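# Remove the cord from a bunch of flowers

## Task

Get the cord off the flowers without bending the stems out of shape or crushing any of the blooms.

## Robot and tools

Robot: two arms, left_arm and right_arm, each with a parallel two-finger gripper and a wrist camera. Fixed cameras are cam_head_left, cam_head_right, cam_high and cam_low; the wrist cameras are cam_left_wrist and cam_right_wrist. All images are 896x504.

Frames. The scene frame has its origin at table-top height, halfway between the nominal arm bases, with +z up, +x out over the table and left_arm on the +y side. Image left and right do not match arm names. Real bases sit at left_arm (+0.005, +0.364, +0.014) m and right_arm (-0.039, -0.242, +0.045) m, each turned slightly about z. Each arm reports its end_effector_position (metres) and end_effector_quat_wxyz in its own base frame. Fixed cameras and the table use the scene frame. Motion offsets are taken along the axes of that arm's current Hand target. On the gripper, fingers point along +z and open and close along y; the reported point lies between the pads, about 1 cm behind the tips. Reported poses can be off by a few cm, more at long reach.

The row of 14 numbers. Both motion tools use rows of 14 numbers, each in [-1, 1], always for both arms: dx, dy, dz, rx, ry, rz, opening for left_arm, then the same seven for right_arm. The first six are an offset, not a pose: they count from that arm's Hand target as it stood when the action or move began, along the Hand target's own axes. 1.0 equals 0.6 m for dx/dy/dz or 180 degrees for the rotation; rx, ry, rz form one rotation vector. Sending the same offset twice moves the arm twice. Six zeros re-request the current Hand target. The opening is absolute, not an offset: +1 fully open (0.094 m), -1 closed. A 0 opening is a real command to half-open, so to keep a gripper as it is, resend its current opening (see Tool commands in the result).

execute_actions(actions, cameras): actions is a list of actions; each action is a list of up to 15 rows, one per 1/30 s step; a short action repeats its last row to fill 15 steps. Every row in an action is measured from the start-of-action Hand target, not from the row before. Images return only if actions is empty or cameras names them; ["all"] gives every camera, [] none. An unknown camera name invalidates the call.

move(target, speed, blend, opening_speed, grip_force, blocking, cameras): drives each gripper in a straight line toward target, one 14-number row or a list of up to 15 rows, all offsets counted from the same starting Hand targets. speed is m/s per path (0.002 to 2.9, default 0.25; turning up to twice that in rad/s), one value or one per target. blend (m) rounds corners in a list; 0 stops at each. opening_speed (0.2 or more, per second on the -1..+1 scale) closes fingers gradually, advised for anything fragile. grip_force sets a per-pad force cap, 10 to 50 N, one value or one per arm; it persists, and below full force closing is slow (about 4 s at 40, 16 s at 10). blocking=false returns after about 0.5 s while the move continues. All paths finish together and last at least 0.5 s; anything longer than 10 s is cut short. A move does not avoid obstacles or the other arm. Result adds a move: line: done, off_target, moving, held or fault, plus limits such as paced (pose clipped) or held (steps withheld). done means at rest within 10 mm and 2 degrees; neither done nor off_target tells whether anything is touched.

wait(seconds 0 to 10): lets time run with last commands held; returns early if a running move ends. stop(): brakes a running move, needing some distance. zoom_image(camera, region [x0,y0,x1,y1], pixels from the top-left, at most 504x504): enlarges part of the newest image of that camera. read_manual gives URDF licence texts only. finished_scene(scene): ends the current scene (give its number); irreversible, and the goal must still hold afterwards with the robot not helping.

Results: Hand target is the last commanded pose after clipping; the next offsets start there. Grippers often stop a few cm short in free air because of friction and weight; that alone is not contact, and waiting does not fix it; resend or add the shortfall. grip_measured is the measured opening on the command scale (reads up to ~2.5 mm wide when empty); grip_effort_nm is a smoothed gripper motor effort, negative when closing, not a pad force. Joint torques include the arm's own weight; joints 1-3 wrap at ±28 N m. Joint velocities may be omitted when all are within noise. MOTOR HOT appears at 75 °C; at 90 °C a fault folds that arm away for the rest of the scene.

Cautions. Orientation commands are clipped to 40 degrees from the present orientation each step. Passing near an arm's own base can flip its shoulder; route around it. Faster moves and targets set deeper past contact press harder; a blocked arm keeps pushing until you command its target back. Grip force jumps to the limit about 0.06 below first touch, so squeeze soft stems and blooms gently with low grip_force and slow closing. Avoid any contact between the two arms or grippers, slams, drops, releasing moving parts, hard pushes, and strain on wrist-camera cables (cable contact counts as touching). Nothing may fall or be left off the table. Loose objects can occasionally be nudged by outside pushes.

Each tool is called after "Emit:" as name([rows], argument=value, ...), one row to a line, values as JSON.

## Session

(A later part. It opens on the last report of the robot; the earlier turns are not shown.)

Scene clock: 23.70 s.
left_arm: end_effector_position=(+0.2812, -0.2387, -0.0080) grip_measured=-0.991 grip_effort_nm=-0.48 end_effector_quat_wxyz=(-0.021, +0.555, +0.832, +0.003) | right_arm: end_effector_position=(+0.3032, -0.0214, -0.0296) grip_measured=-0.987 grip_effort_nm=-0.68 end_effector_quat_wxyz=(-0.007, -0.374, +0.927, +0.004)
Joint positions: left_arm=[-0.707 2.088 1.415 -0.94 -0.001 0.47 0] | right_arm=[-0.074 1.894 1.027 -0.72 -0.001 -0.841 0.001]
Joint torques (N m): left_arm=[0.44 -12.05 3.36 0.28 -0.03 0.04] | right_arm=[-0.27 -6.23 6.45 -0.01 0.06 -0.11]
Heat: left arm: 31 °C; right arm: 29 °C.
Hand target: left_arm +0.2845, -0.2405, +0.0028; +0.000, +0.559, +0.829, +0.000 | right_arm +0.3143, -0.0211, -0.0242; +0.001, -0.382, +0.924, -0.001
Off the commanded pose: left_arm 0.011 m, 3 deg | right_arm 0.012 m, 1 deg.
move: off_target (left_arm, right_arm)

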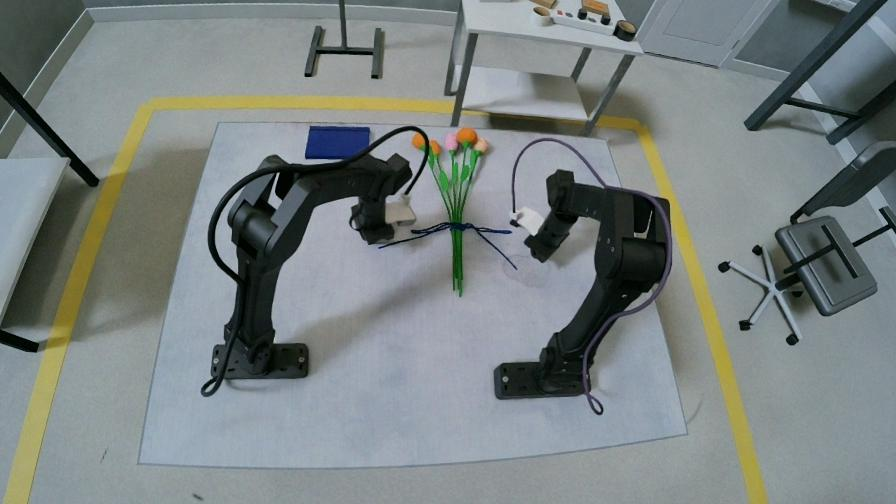

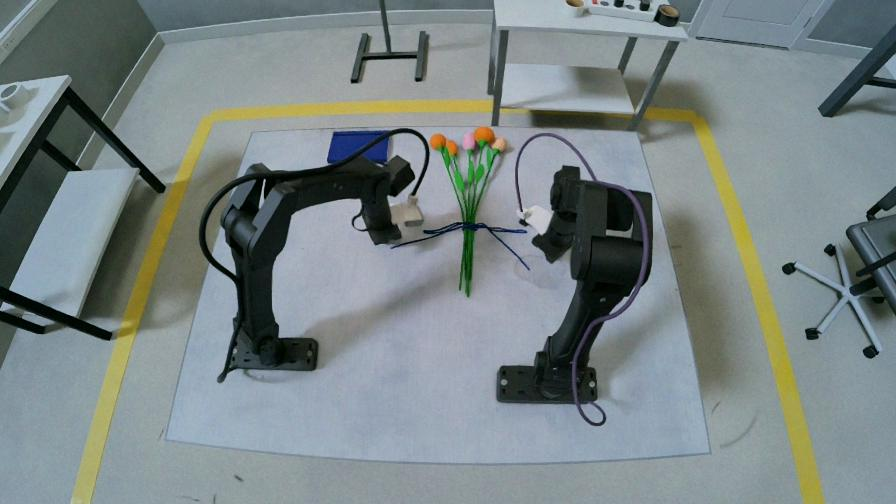

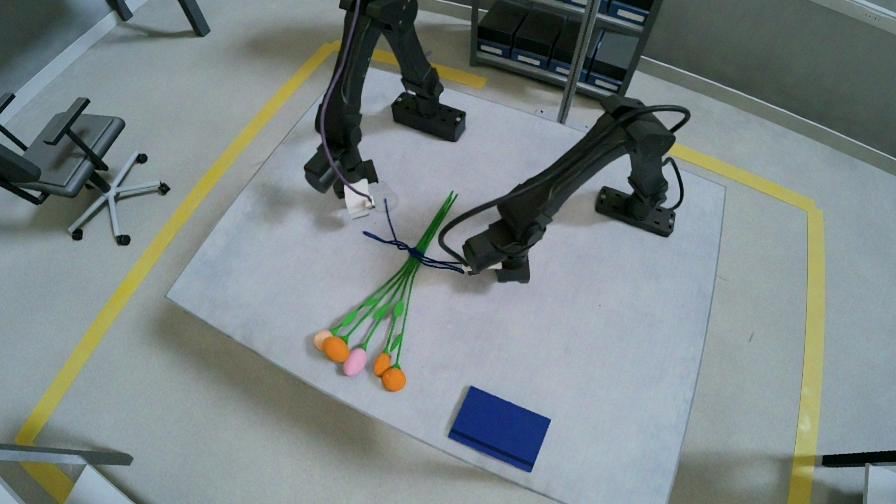

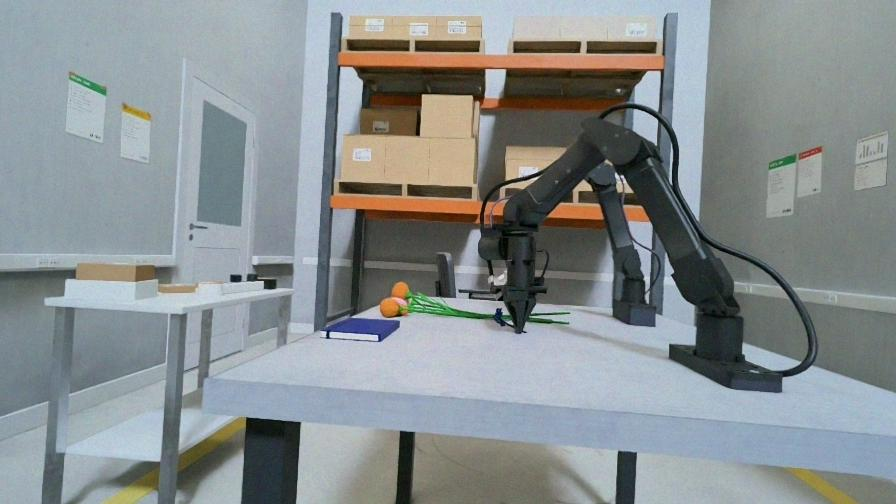

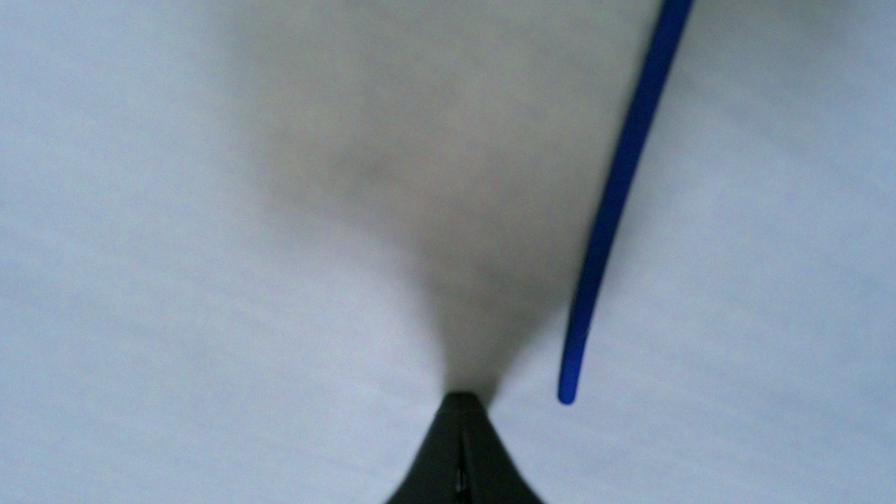

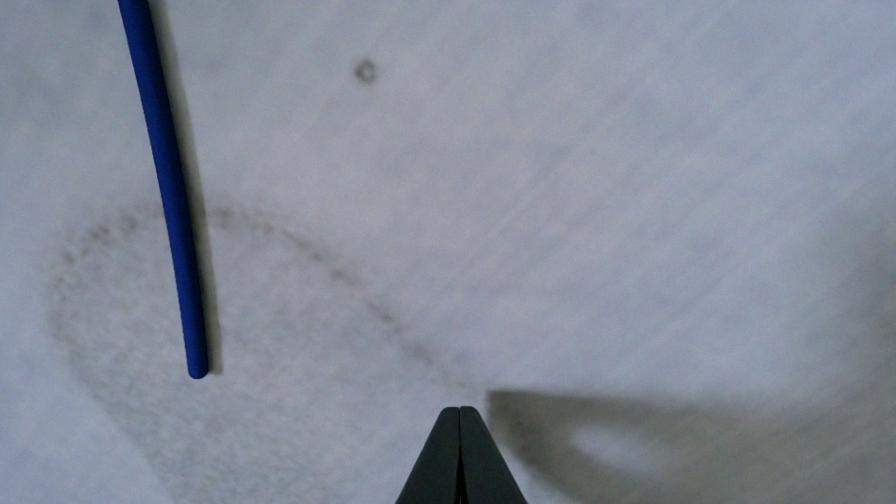

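Emit:
move([
  [0,0,-0.05,0,0,0,-1,0,0,-0.05,0,0,0,-1],
  [-0.043,-0.0427,-0.025,0,0,0.083,-0.2,-0.0517,0.0938,-0.02,0,0,-0.059,-0.2],
], cameras=["cam_left_wrist","cam_right_wrist"], speed=0.12)

Scene clock: 28.80 s.
left_arm: end_effector_position=(+0.2607, -0.2646, +0.0138) grip_measured=-0.203 grip_effort_nm=0.14 end_effector_quat_wxyz=(-0.014, +0.658, +0.753, +0.001) | right_arm: end_effector_position=(+0.2897, +0.0412, -0.0205) grip_measured=-0.202 grip_effort_nm=0.10 end_effector_quat_wxyz=(-0.022, -0.469, +0.883, +0.009)
Joint positions: left_arm=[-0.796 2.053 1.455 -1.001 -0.001 0.642 0.037] | right_arm=[0.137 1.864 1.027 -0.783 -0.001 -0.839 0.038]
Joint torques (N m): left_arm=[-0.46 -7.77 9.03 0.17 -0.02 0.04] | right_arm=[0.2 -9.99 2.71 0.23 0.06 0.04]
Heat: left arm: 31 °C; right arm: 29 °C.
Hand target: left_arm +0.2704, -0.2740, +0.0179; +0.000, +0.662, +0.749, +0.000 | right_arm +0.2965, +0.0406, -0.0122; +0.001, -0.466, +0.885, -0.001
Off the commanded pose: left_arm 0.014 m, 2 deg | right_arm 0.011 m, 3 deg.
move: off_target (left_arm, right_arm); target 2's new opening was sent with right_arm's hand 0.011 m and 3 deg from that target
Images, in order (width x height): cam_left_wrist 896x504, cam_right_wrist 896x504.

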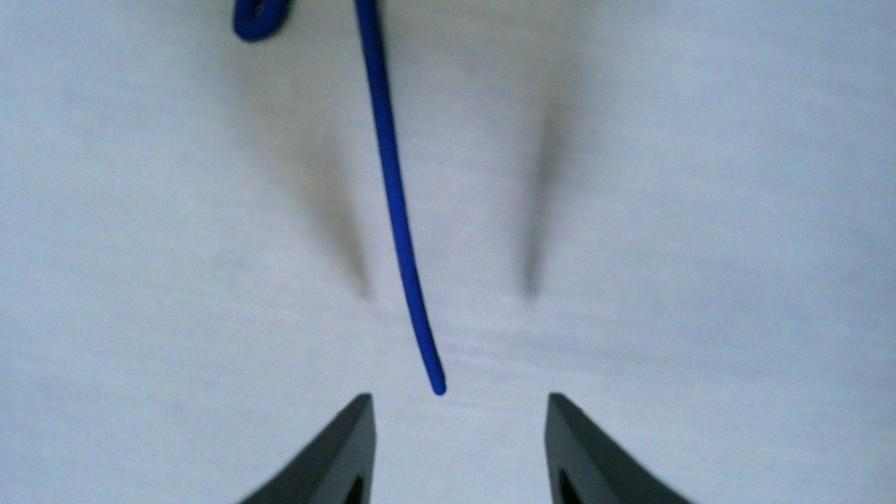

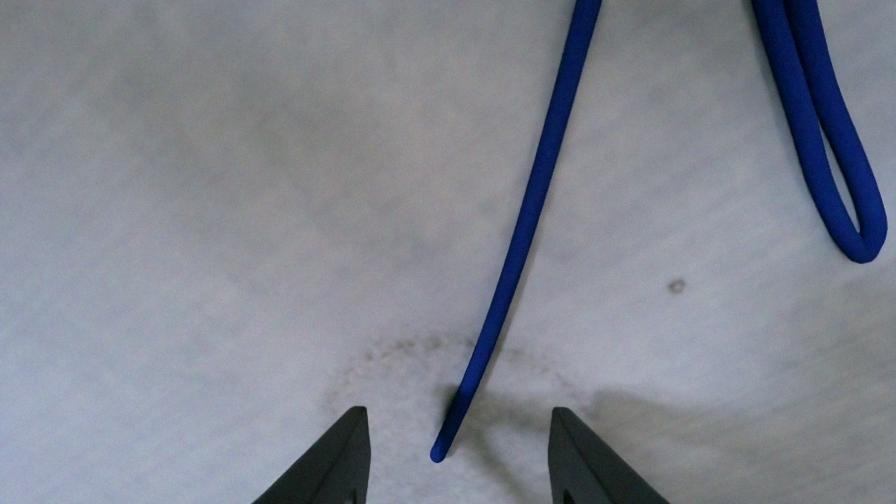

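Emit:
move(target=[-0.025,0.019,0.05,0,0,-0.045,-0.2,0,-0.0095,0.0467,0,0,0.06,-0.2], cameras=["cam_left_wrist","cam_right_wrist","cam_low"], speed=0.06)

Emit:
zoom_image(camera="cam_low", region=[460, 260, 580, 340])

Scene clock: 32.07 s.
left_arm: end_effector_position=(+0.2679, -0.2720, -0.0074) grip_measured=-0.203 grip_effort_nm=0.14 end_effector_quat_wxyz=(-0.027, +0.608, +0.794, +0.004) | right_arm: end_effector_position=(+0.2990, +0.0411, -0.0363) grip_measured=-0.202 grip_effort_nm=0.11 end_effector_quat_wxyz=(-0.004, -0.387, +0.922, +0.002)
Joint positions: left_arm=[-0.796 2.145 1.507 -0.989 -0.001 0.511 0.037] | right_arm=[0.133 1.897 0.998 -0.68 -0.001 -0.663 0.038]
Joint torques (N m): left_arm=[-0.46 -7.39 8.16 0.59 -0.03 -0.1] | right_arm=[-0.49 -6.41 2.65 0.33 0.07 0.09]
Heat: left arm: 31 °C; right arm: 29 °C.
Hand target: left_arm +0.2836, -0.2875, -0.0121; +0.000, +0.608, +0.794, +0.000 | right_arm +0.3013, +0.0374, -0.0403; +0.001, -0.381, +0.925, -0.001
Off the commanded pose: left_arm 0.023 m, 3 deg | right_arm 0.006 m, 1 deg.
move: off_target (left_arm)
Images, in order (width x height): cam_low 896x504, cam_left_wrist 896x504, cam_right_wrist 896x504.

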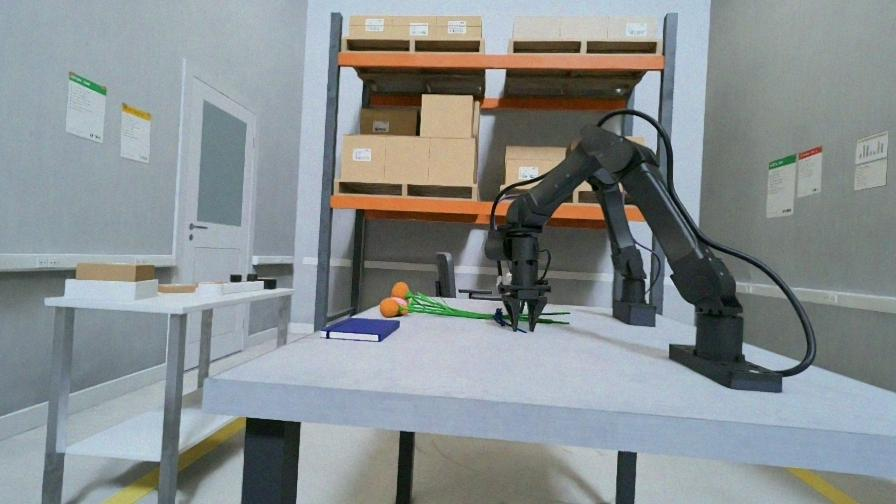

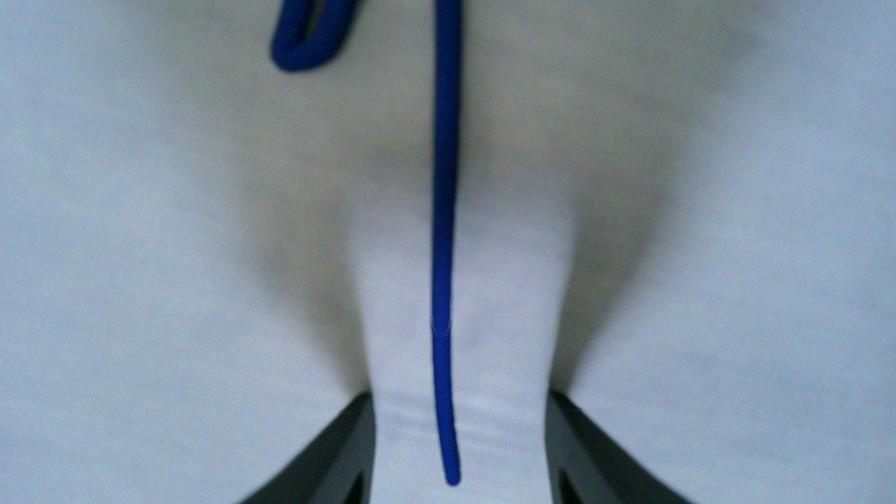

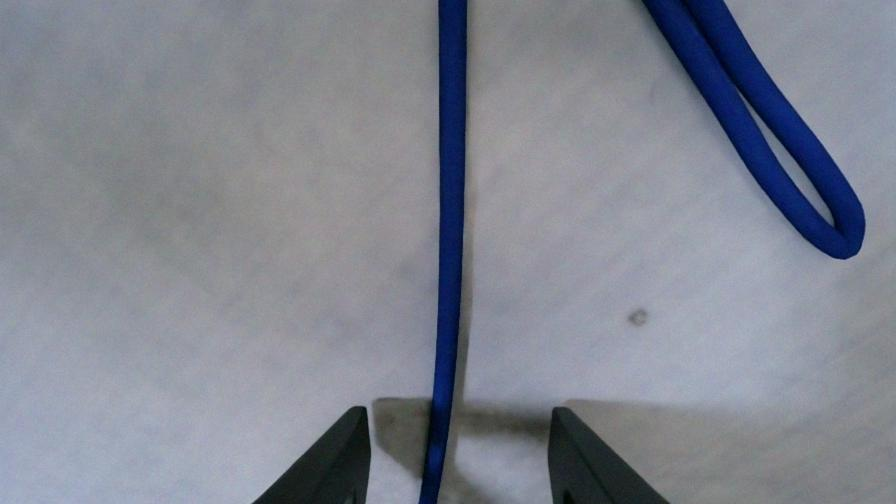

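Scaled by 4.200 from the camera's 896x504 image, which has a finer 1280x720 frame.

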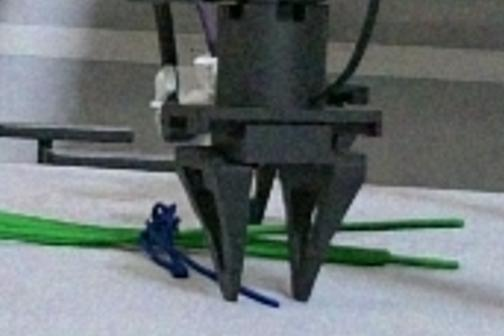

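Emit:
move([
  [0,0,0,0,0,0,-0.2,0,0,0.006,0,0,0,-0.2],
  [0,0,0,0,0,0,-1,0,0,0.006,0,0,0,-1],
], cameras=["cam_left_wrist","cam_right_wrist"], speed=0.06)

Scene clock: 34.37 s.
left_arm: end_effector_position=(+0.2720, -0.2721, -0.0080) grip_measured=-0.956 grip_effort_nm=-1.03 end_effector_quat_wxyz=(-0.022, +0.606, +0.795, +0.007) | right_arm: end_effector_position=(+0.3000, +0.0413, -0.0391) grip_measured=-0.944 grip_effort_nm=-1.01 end_effector_quat_wxyz=(-0.002, -0.387, +0.922, +0.001)
Joint positions: left_arm=[-0.791 2.148 1.51 -0.98 -0.007 0.511 0.002] | right_arm=[0.133 1.905 0.995 -0.666 -0.001 -0.663 0.003]
Joint torques (N m): left_arm=[-0.44 -7.46 7.92 0.52 0.04 -0.07] | right_arm=[-0.51 -6.27 2.7 0.33 0.07 0.07]
Heat: left arm: 31 °C; right arm: 29 °C.
Hand target: left_arm +0.2836, -0.2875, -0.0121; +0.000, +0.608, +0.794, +0.000 | right_arm +0.3013, +0.0374, -0.0439; +0.001, -0.381, +0.925, -0.001
Off the commanded pose: left_arm 0.020 m, 3 deg | right_arm 0.006 m, 1 deg.
move: off_target (left_arm); target 2's new opening was sent with left_arm's hand 0.023 m and 3 deg from that target
Images, in order (width x height): cam_left_wrist 896x504, cam_right_wrist 896x504.

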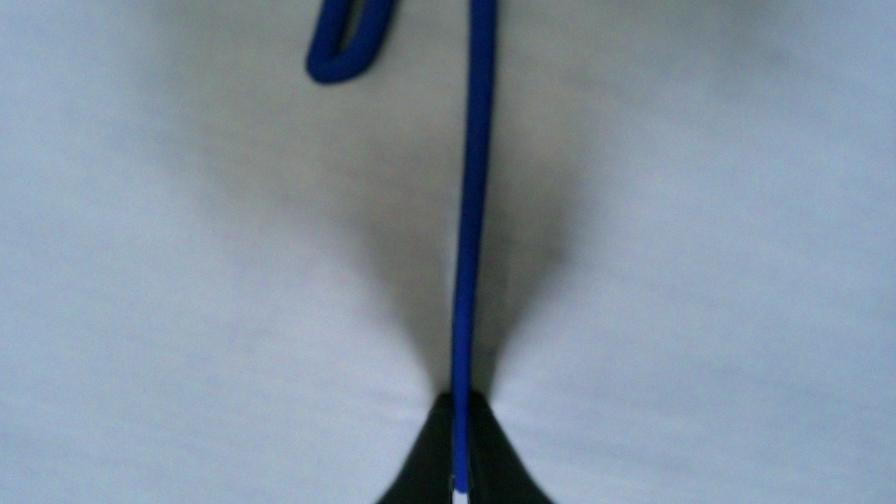

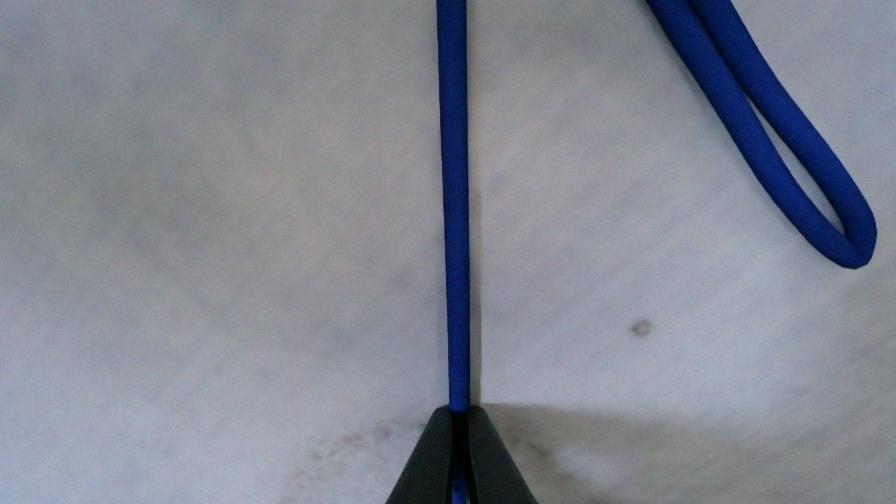

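Emit:
move(target=[0.1215,0.0328,-0.028,0,0,0,-1,0.041,-0.091,-0.028,0,0,0,-1], cameras=["all"], speed=0.06)

Emit:
zoom_image(camera="cam_head_left", region=[370, 180, 550, 300])

Scene clock: 37.53 s.
left_arm: end_effector_position=(+0.2748, -0.2099, -0.0078) grip_measured=-0.956 grip_effort_nm=-1.03 end_effector_quat_wxyz=(-0.031, +0.606, +0.795, +0.000) | right_arm: end_effector_position=(+0.3111, -0.0181, -0.0322) grip_measured=-0.944 grip_effort_nm=-1.01 end_effector_quat_wxyz=(-0.007, -0.374, +0.927, +0.004)
Joint positions: left_arm=[-0.655 2.026 1.32 -0.926 0.001 0.649 0.002] | right_arm=[-0.062 1.925 1.058 -0.72 -0.001 -0.829 0.003]
Joint torques (N m): left_arm=[0.58 -11.95 3.47 0.32 -0.04 0.04] | right_arm=[-0.49 -6.56 6.52 -0.04 0.02 -0.11]
Heat: left arm: 31 °C; right arm: 28 °C.
Hand target: left_arm +0.2835, -0.2120, +0.0046; +0.000, +0.608, +0.794, +0.000 | right_arm +0.3222, -0.0187, -0.0270; +0.001, -0.381, +0.925, -0.001
Off the commanded pose: left_arm 0.015 m, 4 deg | right_arm 0.012 m, 1 deg.
move: off_target (left_arm, right_arm)

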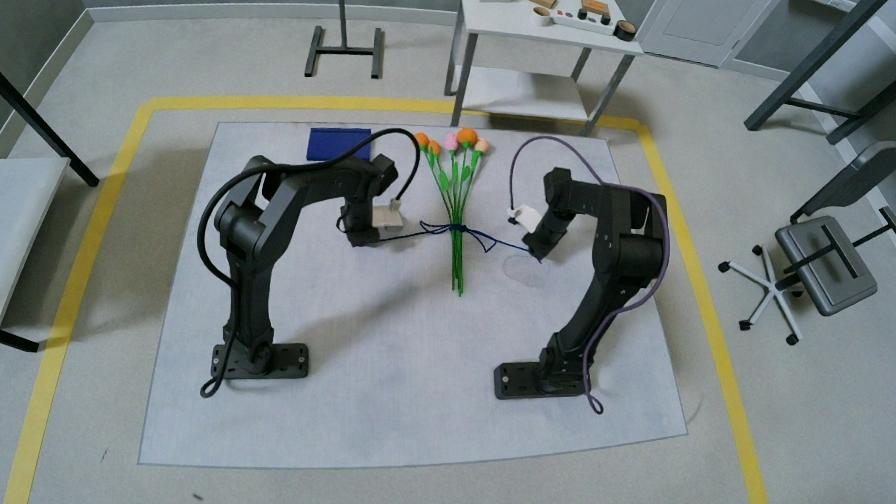

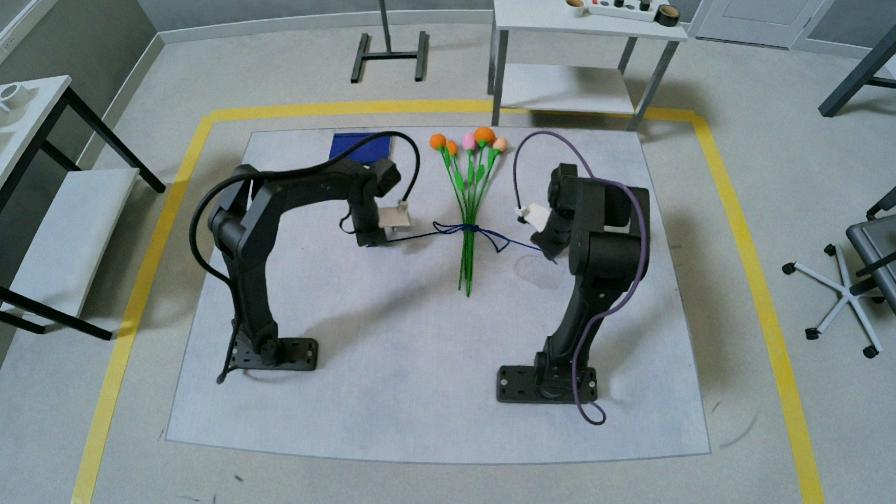

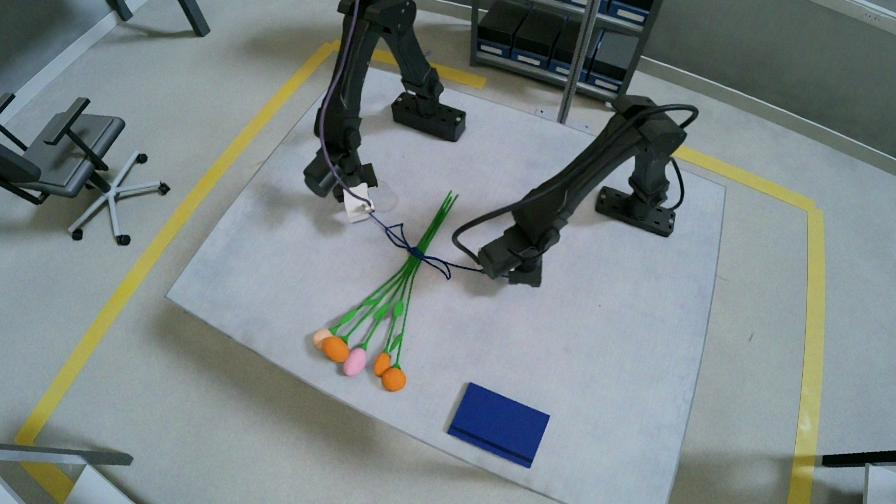

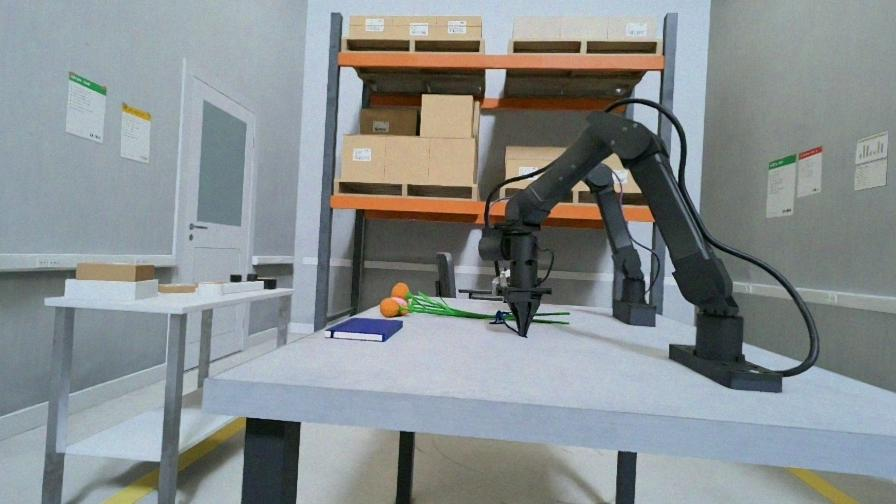

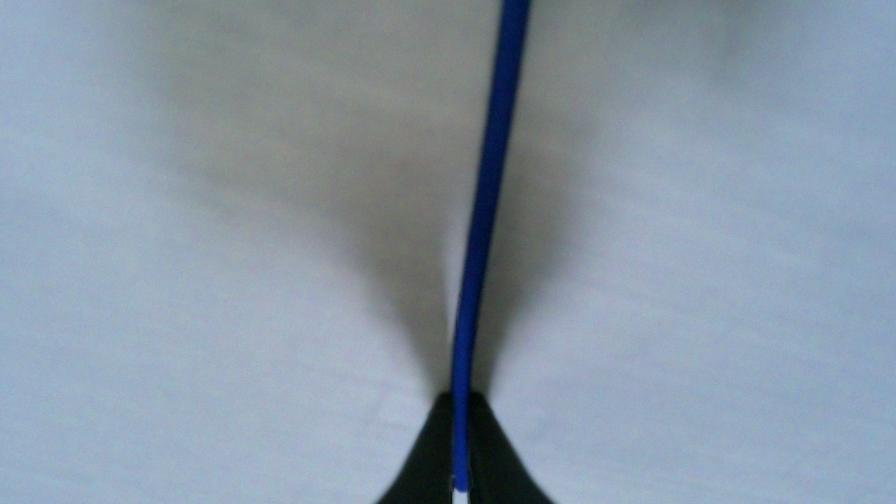

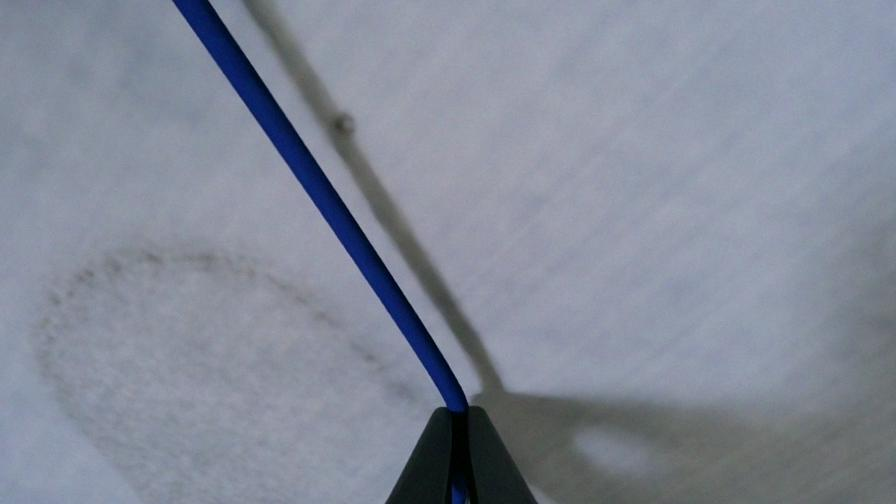

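Scaled by 2.800 from the camera's 896x504 image, which has a finer 1280x720 frame.

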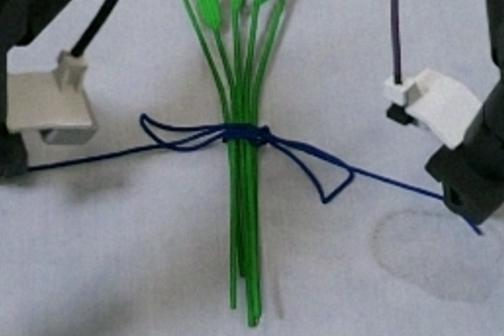

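Emit:
move(target=[0.092,0.042,-0.03,0,0,0,-1,0.056,-0.085,-0.017,0,0,0,-1], cameras=["cam_head_left","cam_high","cam_low"], speed=0.06)

Emit:
zoom_image(camera="cam_head_left", region=[370, 180, 550, 300])

Emit:
zoom_image(camera="cam_high", region=[340, 180, 520, 300])

Scene clock: 40.07 s.
left_arm: end_effector_position=(+0.2942, -0.1515, +0.0103) grip_measured=-0.956 grip_effort_nm=-1.03 end_effector_quat_wxyz=(-0.015, +0.602, +0.798, -0.001) | right_arm: end_effector_position=(+0.3236, -0.0759, -0.0226) grip_measured=-0.944 grip_effort_nm=-1.01 end_effector_quat_wxyz=(-0.006, -0.374, +0.927, +0.005)
Joint positions: left_arm=[-0.48 1.918 1.243 -0.926 -0.002 0.812 0.002] | right_arm=[-0.234 1.971 1.171 -0.787 -0.001 -1 0.003]
Joint torques (N m): left_arm=[0.43 -11.22 3.78 0.09 -0.01 0.05] | right_arm=[-0.34 -6.95 6.75 -0.05 0.05 -0.12]
Heat: left arm: 31 °C; right arm: 28 °C.
Hand target: left_arm +0.2933, -0.1521, +0.0226; +0.000, +0.608, +0.794, +0.000 | right_arm +0.3343, -0.0785, -0.0167; +0.001, -0.381, +0.925, -0.001
Off the commanded pose: left_arm 0.012 m, 2 deg | right_arm 0.012 m, 1 deg.
move: off_target (left_arm, right_arm)
Images, in order (width x height): cam_head_left 896x504, cam_high 896x504, cam_low 896x504.

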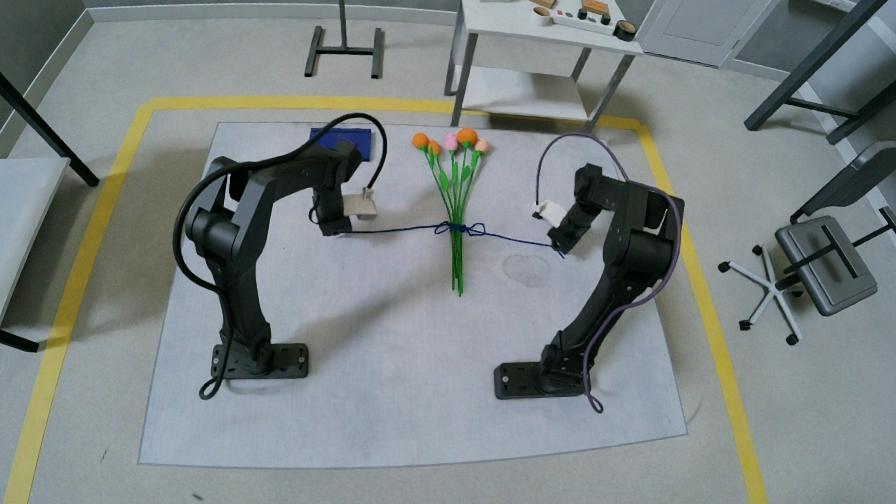

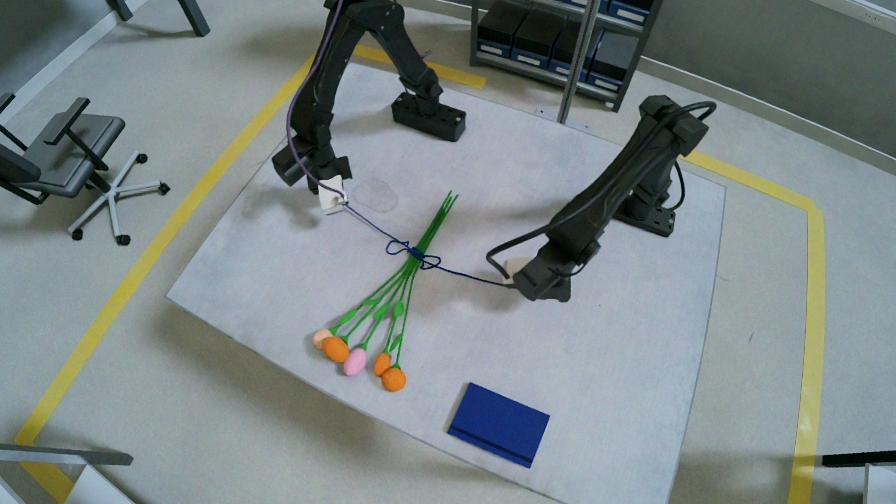

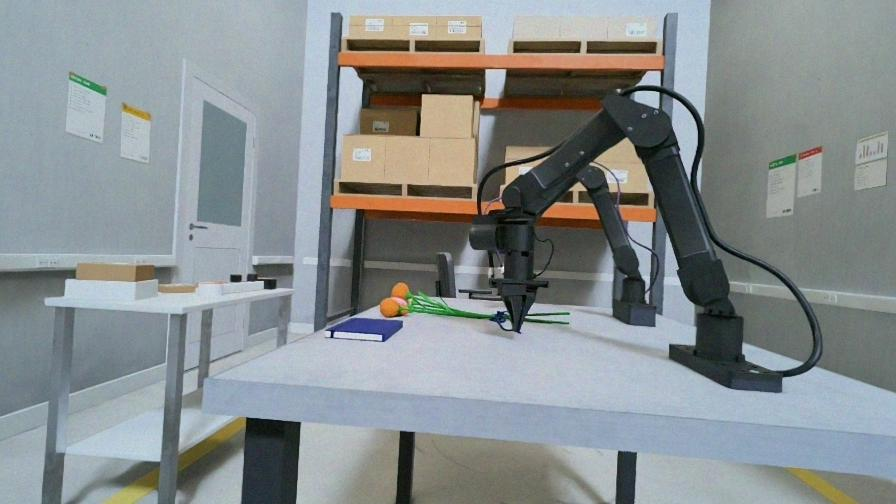

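Scaled by 2.800 from the camera's 896x504 image, which has a finer 1280x720 frame.

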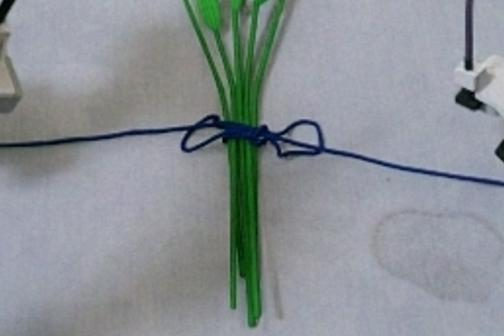

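Scaled by 2.800 from the camera's 896x504 image, which has a finer 1280x720 frame.

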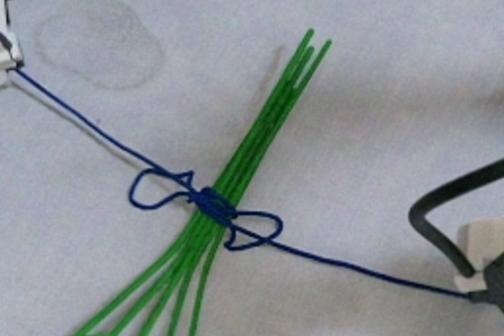

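Emit:
move(target=[0.105,0.035,-0.005,0,0,0,-1,0.05,-0.083,-0.005,0,0,0,-1], cameras=["cam_head_left","cam_high","cam_low"], speed=0.06)

Emit:
zoom_image(camera="cam_head_left", region=[370, 180, 550, 300])

Emit:
zoom_image(camera="cam_high", region=[340, 180, 520, 300])

Scene clock: 42.50 s.
left_arm: end_effector_position=(+0.2959, -0.0847, +0.0151) grip_measured=-0.956 grip_effort_nm=-1.03 end_effector_quat_wxyz=(-0.018, +0.602, +0.798, -0.006) | right_arm: end_effector_position=(+0.3385, -0.1308, -0.0190) grip_measured=-0.944 grip_effort_nm=-1.01 end_effector_quat_wxyz=(-0.005, -0.375, +0.927, +0.005)
Joint positions: left_arm=[-0.283 1.836 1.154 -0.926 -0.002 1.01 0.002] | right_arm=[-0.372 2.063 1.328 -0.85 -0.001 -1.14 0.003]
Joint torques (N m): left_arm=[0.38 -10.47 3.77 0.17 0.01 0.05] | right_arm=[-0.39 -7.82 7.04 -0.04 0.05 -0.11]
Heat: left arm: 31 °C; right arm: 28 °C.
Hand target: left_arm +0.2971, -0.0858, +0.0256; +0.000, +0.608, +0.794, +0.000 | right_arm +0.3480, -0.1350, -0.0137; +0.001, -0.381, +0.925, -0.001
Off the commanded pose: left_arm 0.011 m, 2 deg | right_arm 0.012 m, 1 deg.
move: off_target (left_arm, right_arm)
Images, in order (width x height): cam_head_left 896x504, cam_high 896x504, cam_low 896x504.

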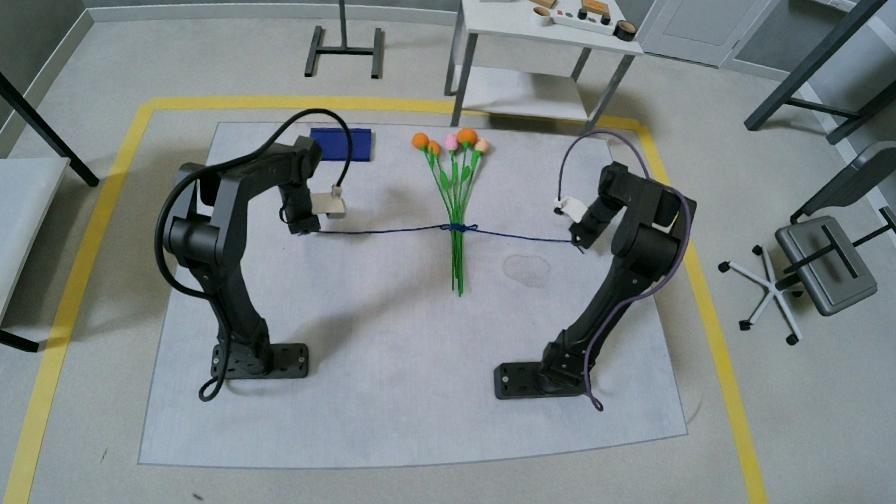

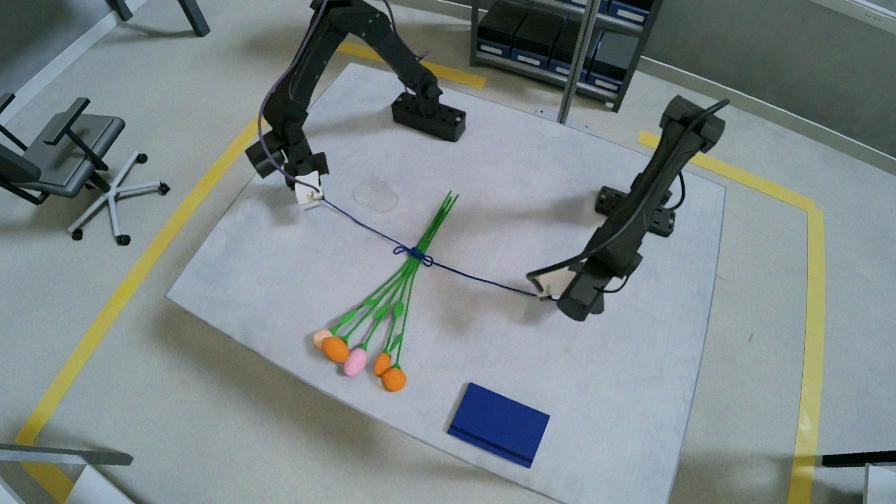

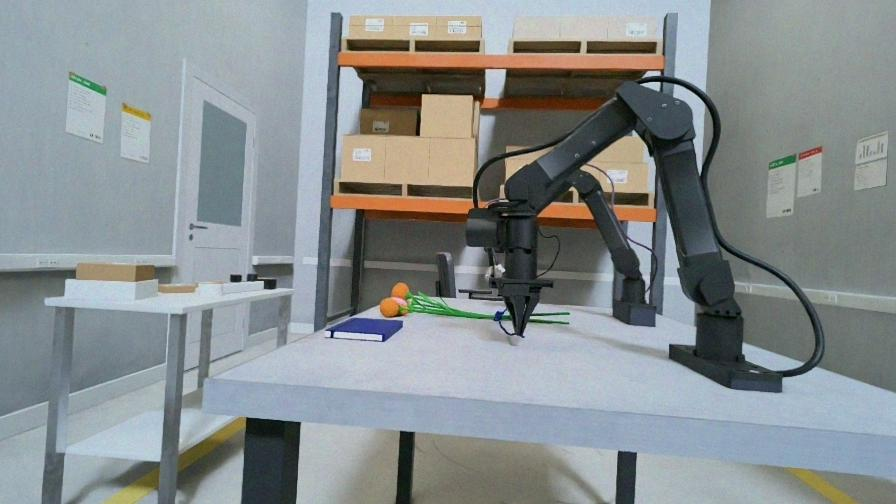

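Scaled by 2.800 from the camera's 896x504 image, which has a finer 1280x720 frame.

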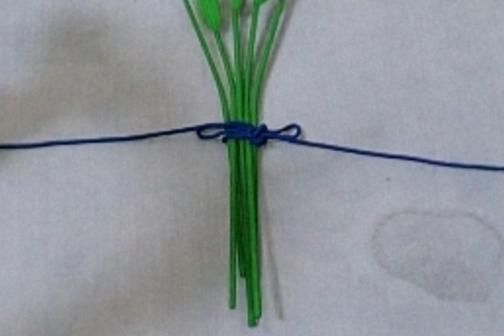

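Scaled by 2.800 from the camera's 896x504 image, which has a finer 1280x720 frame.

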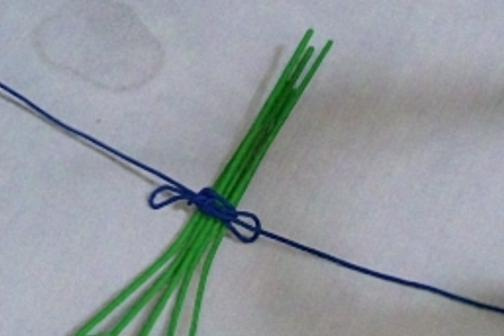

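Emit:
move(target=[0.088,0.03,-0.003,0,0,0,-1,0.042,-0.07,-0.003,0,0,0,-1], cameras=["cam_head_left","cam_high","cam_low"], speed=0.06)

Emit:
zoom_image(camera="cam_head_left", region=[370, 180, 550, 300])

Emit:
zoom_image(camera="cam_high", region=[340, 180, 520, 300])

Scene clock: 44.80 s.
left_arm: end_effector_position=(+0.2993, -0.0291, +0.0169) grip_measured=-0.956 grip_effort_nm=-1.03 end_effector_quat_wxyz=(-0.017, +0.602, +0.798, -0.008) | right_arm: end_effector_position=(+0.3510, -0.1791, -0.0167) grip_measured=-0.944 grip_effort_nm=-1.02 end_effector_quat_wxyz=(-0.003, -0.372, +0.928, +0.005)
Joint positions: left_arm=[-0.102 1.809 1.127 -0.926 -0.004 1.191 0.002] | right_arm=[-0.475 2.163 1.498 -0.918 -0.001 -1.238 0.003]
Joint torques (N m): left_arm=[0.4 -10.14 3.63 0.14 -0.02 0.05] | right_arm=[-0.32 -8.66 7.24 -0.08 0.05 -0.13]
Heat: left arm: 31 °C; right arm: 28 °C.
Hand target: left_arm +0.3006, -0.0301, +0.0273; +0.000, +0.608, +0.794, +0.000 | right_arm +0.3597, -0.1826, -0.0118; +0.001, -0.381, +0.925, -0.001
Off the commanded pose: left_arm 0.011 m, 2 deg | right_arm 0.011 m, 1 deg.
move: off_target (left_arm, right_arm)
Images, in order (width x height): cam_head_left 896x504, cam_high 896x504, cam_low 896x504.

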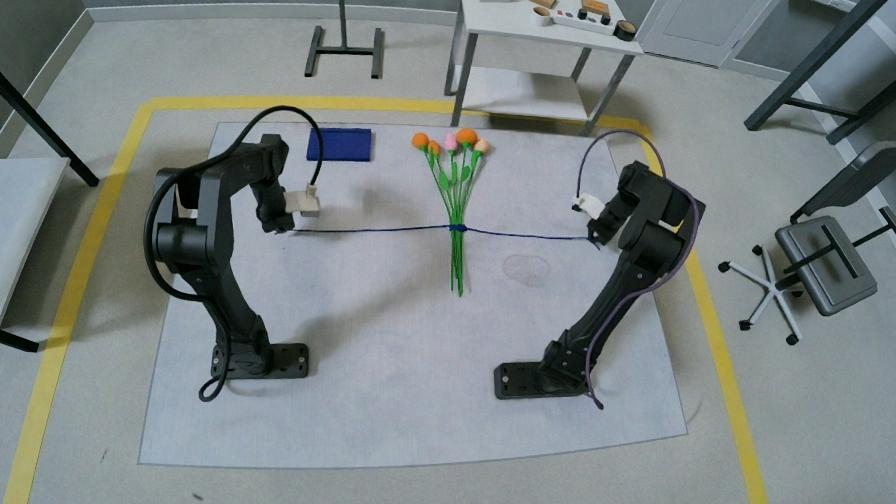

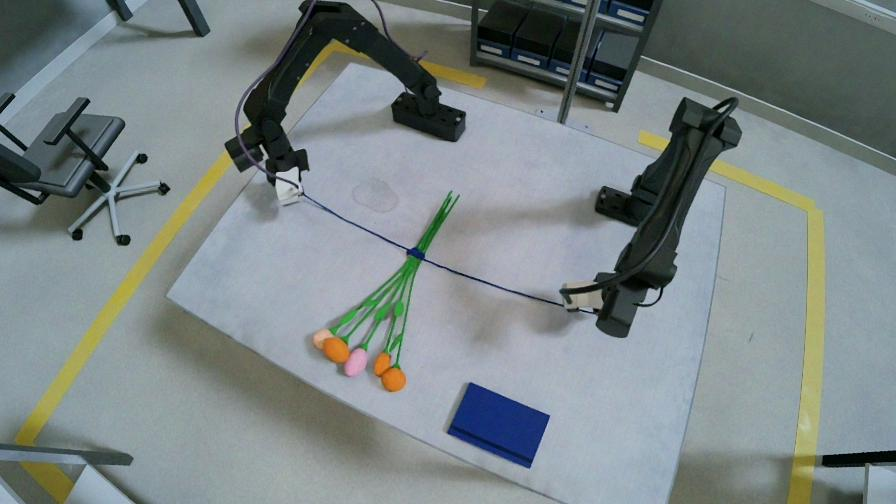

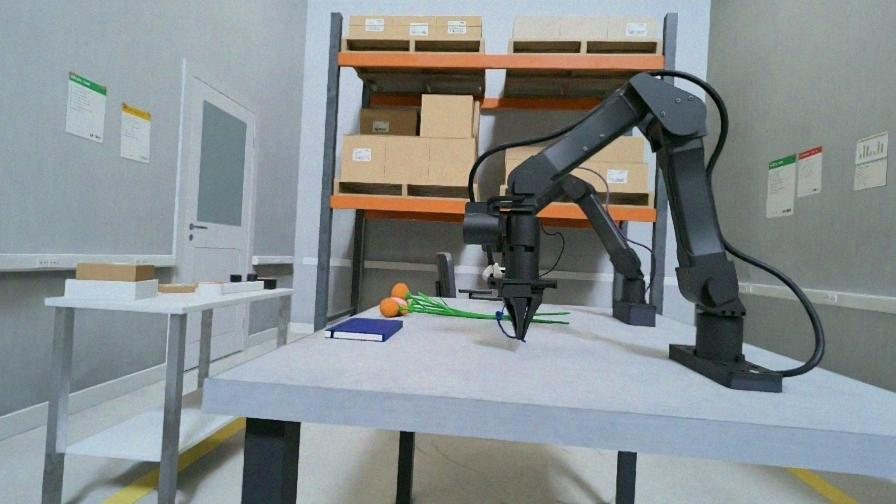

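Scaled by 2.800 from the camera's 896x504 image, which has a finer 1280x720 frame.

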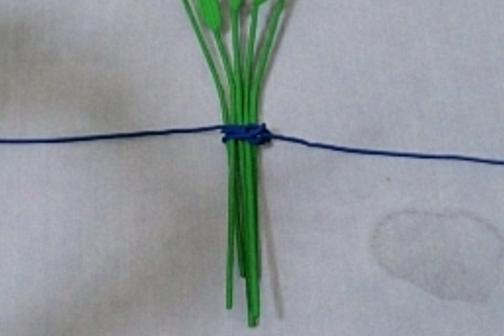

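Scaled by 2.800 from the camera's 896x504 image, which has a finer 1280x720 frame.

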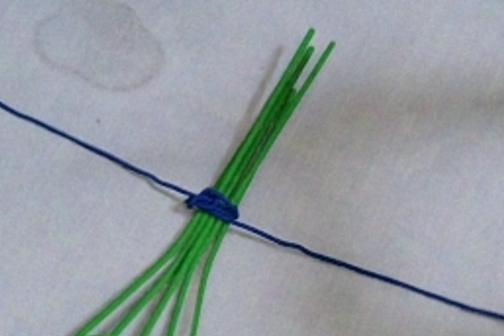

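Emit:
zoom_image(camera="cam_low", region=[470, 290, 550, 350])

Emit:
zoom_image(camera="cam_high", region=[390, 235, 440, 275])

Emit:
zoom_image(camera="cam_head_left", region=[440, 215, 480, 240])

Scaled by 6.300 from the camera's 896x504 image, which has a finer 1280x720 frame.

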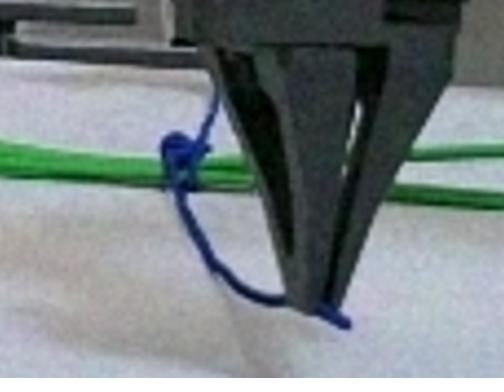

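Scaled by 10.080 from the camera's 896x504 image, which has a finer 1280x720 frame.

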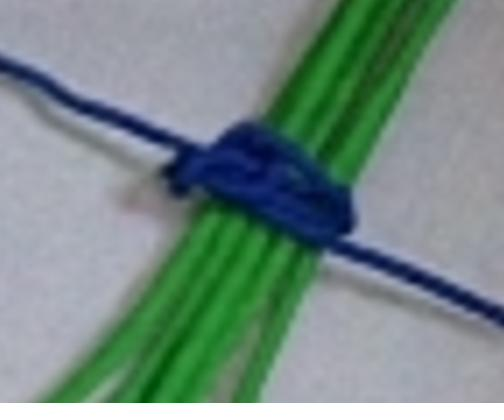

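Scaled by 12.600 from the camera's 896x504 image, which has a finer 1280x720 frame.

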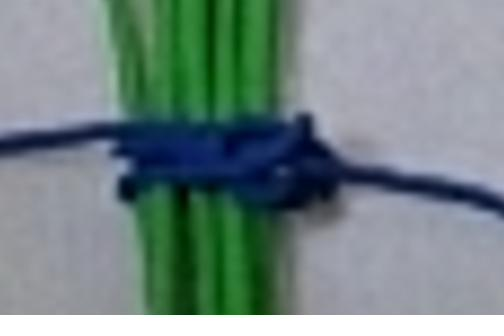

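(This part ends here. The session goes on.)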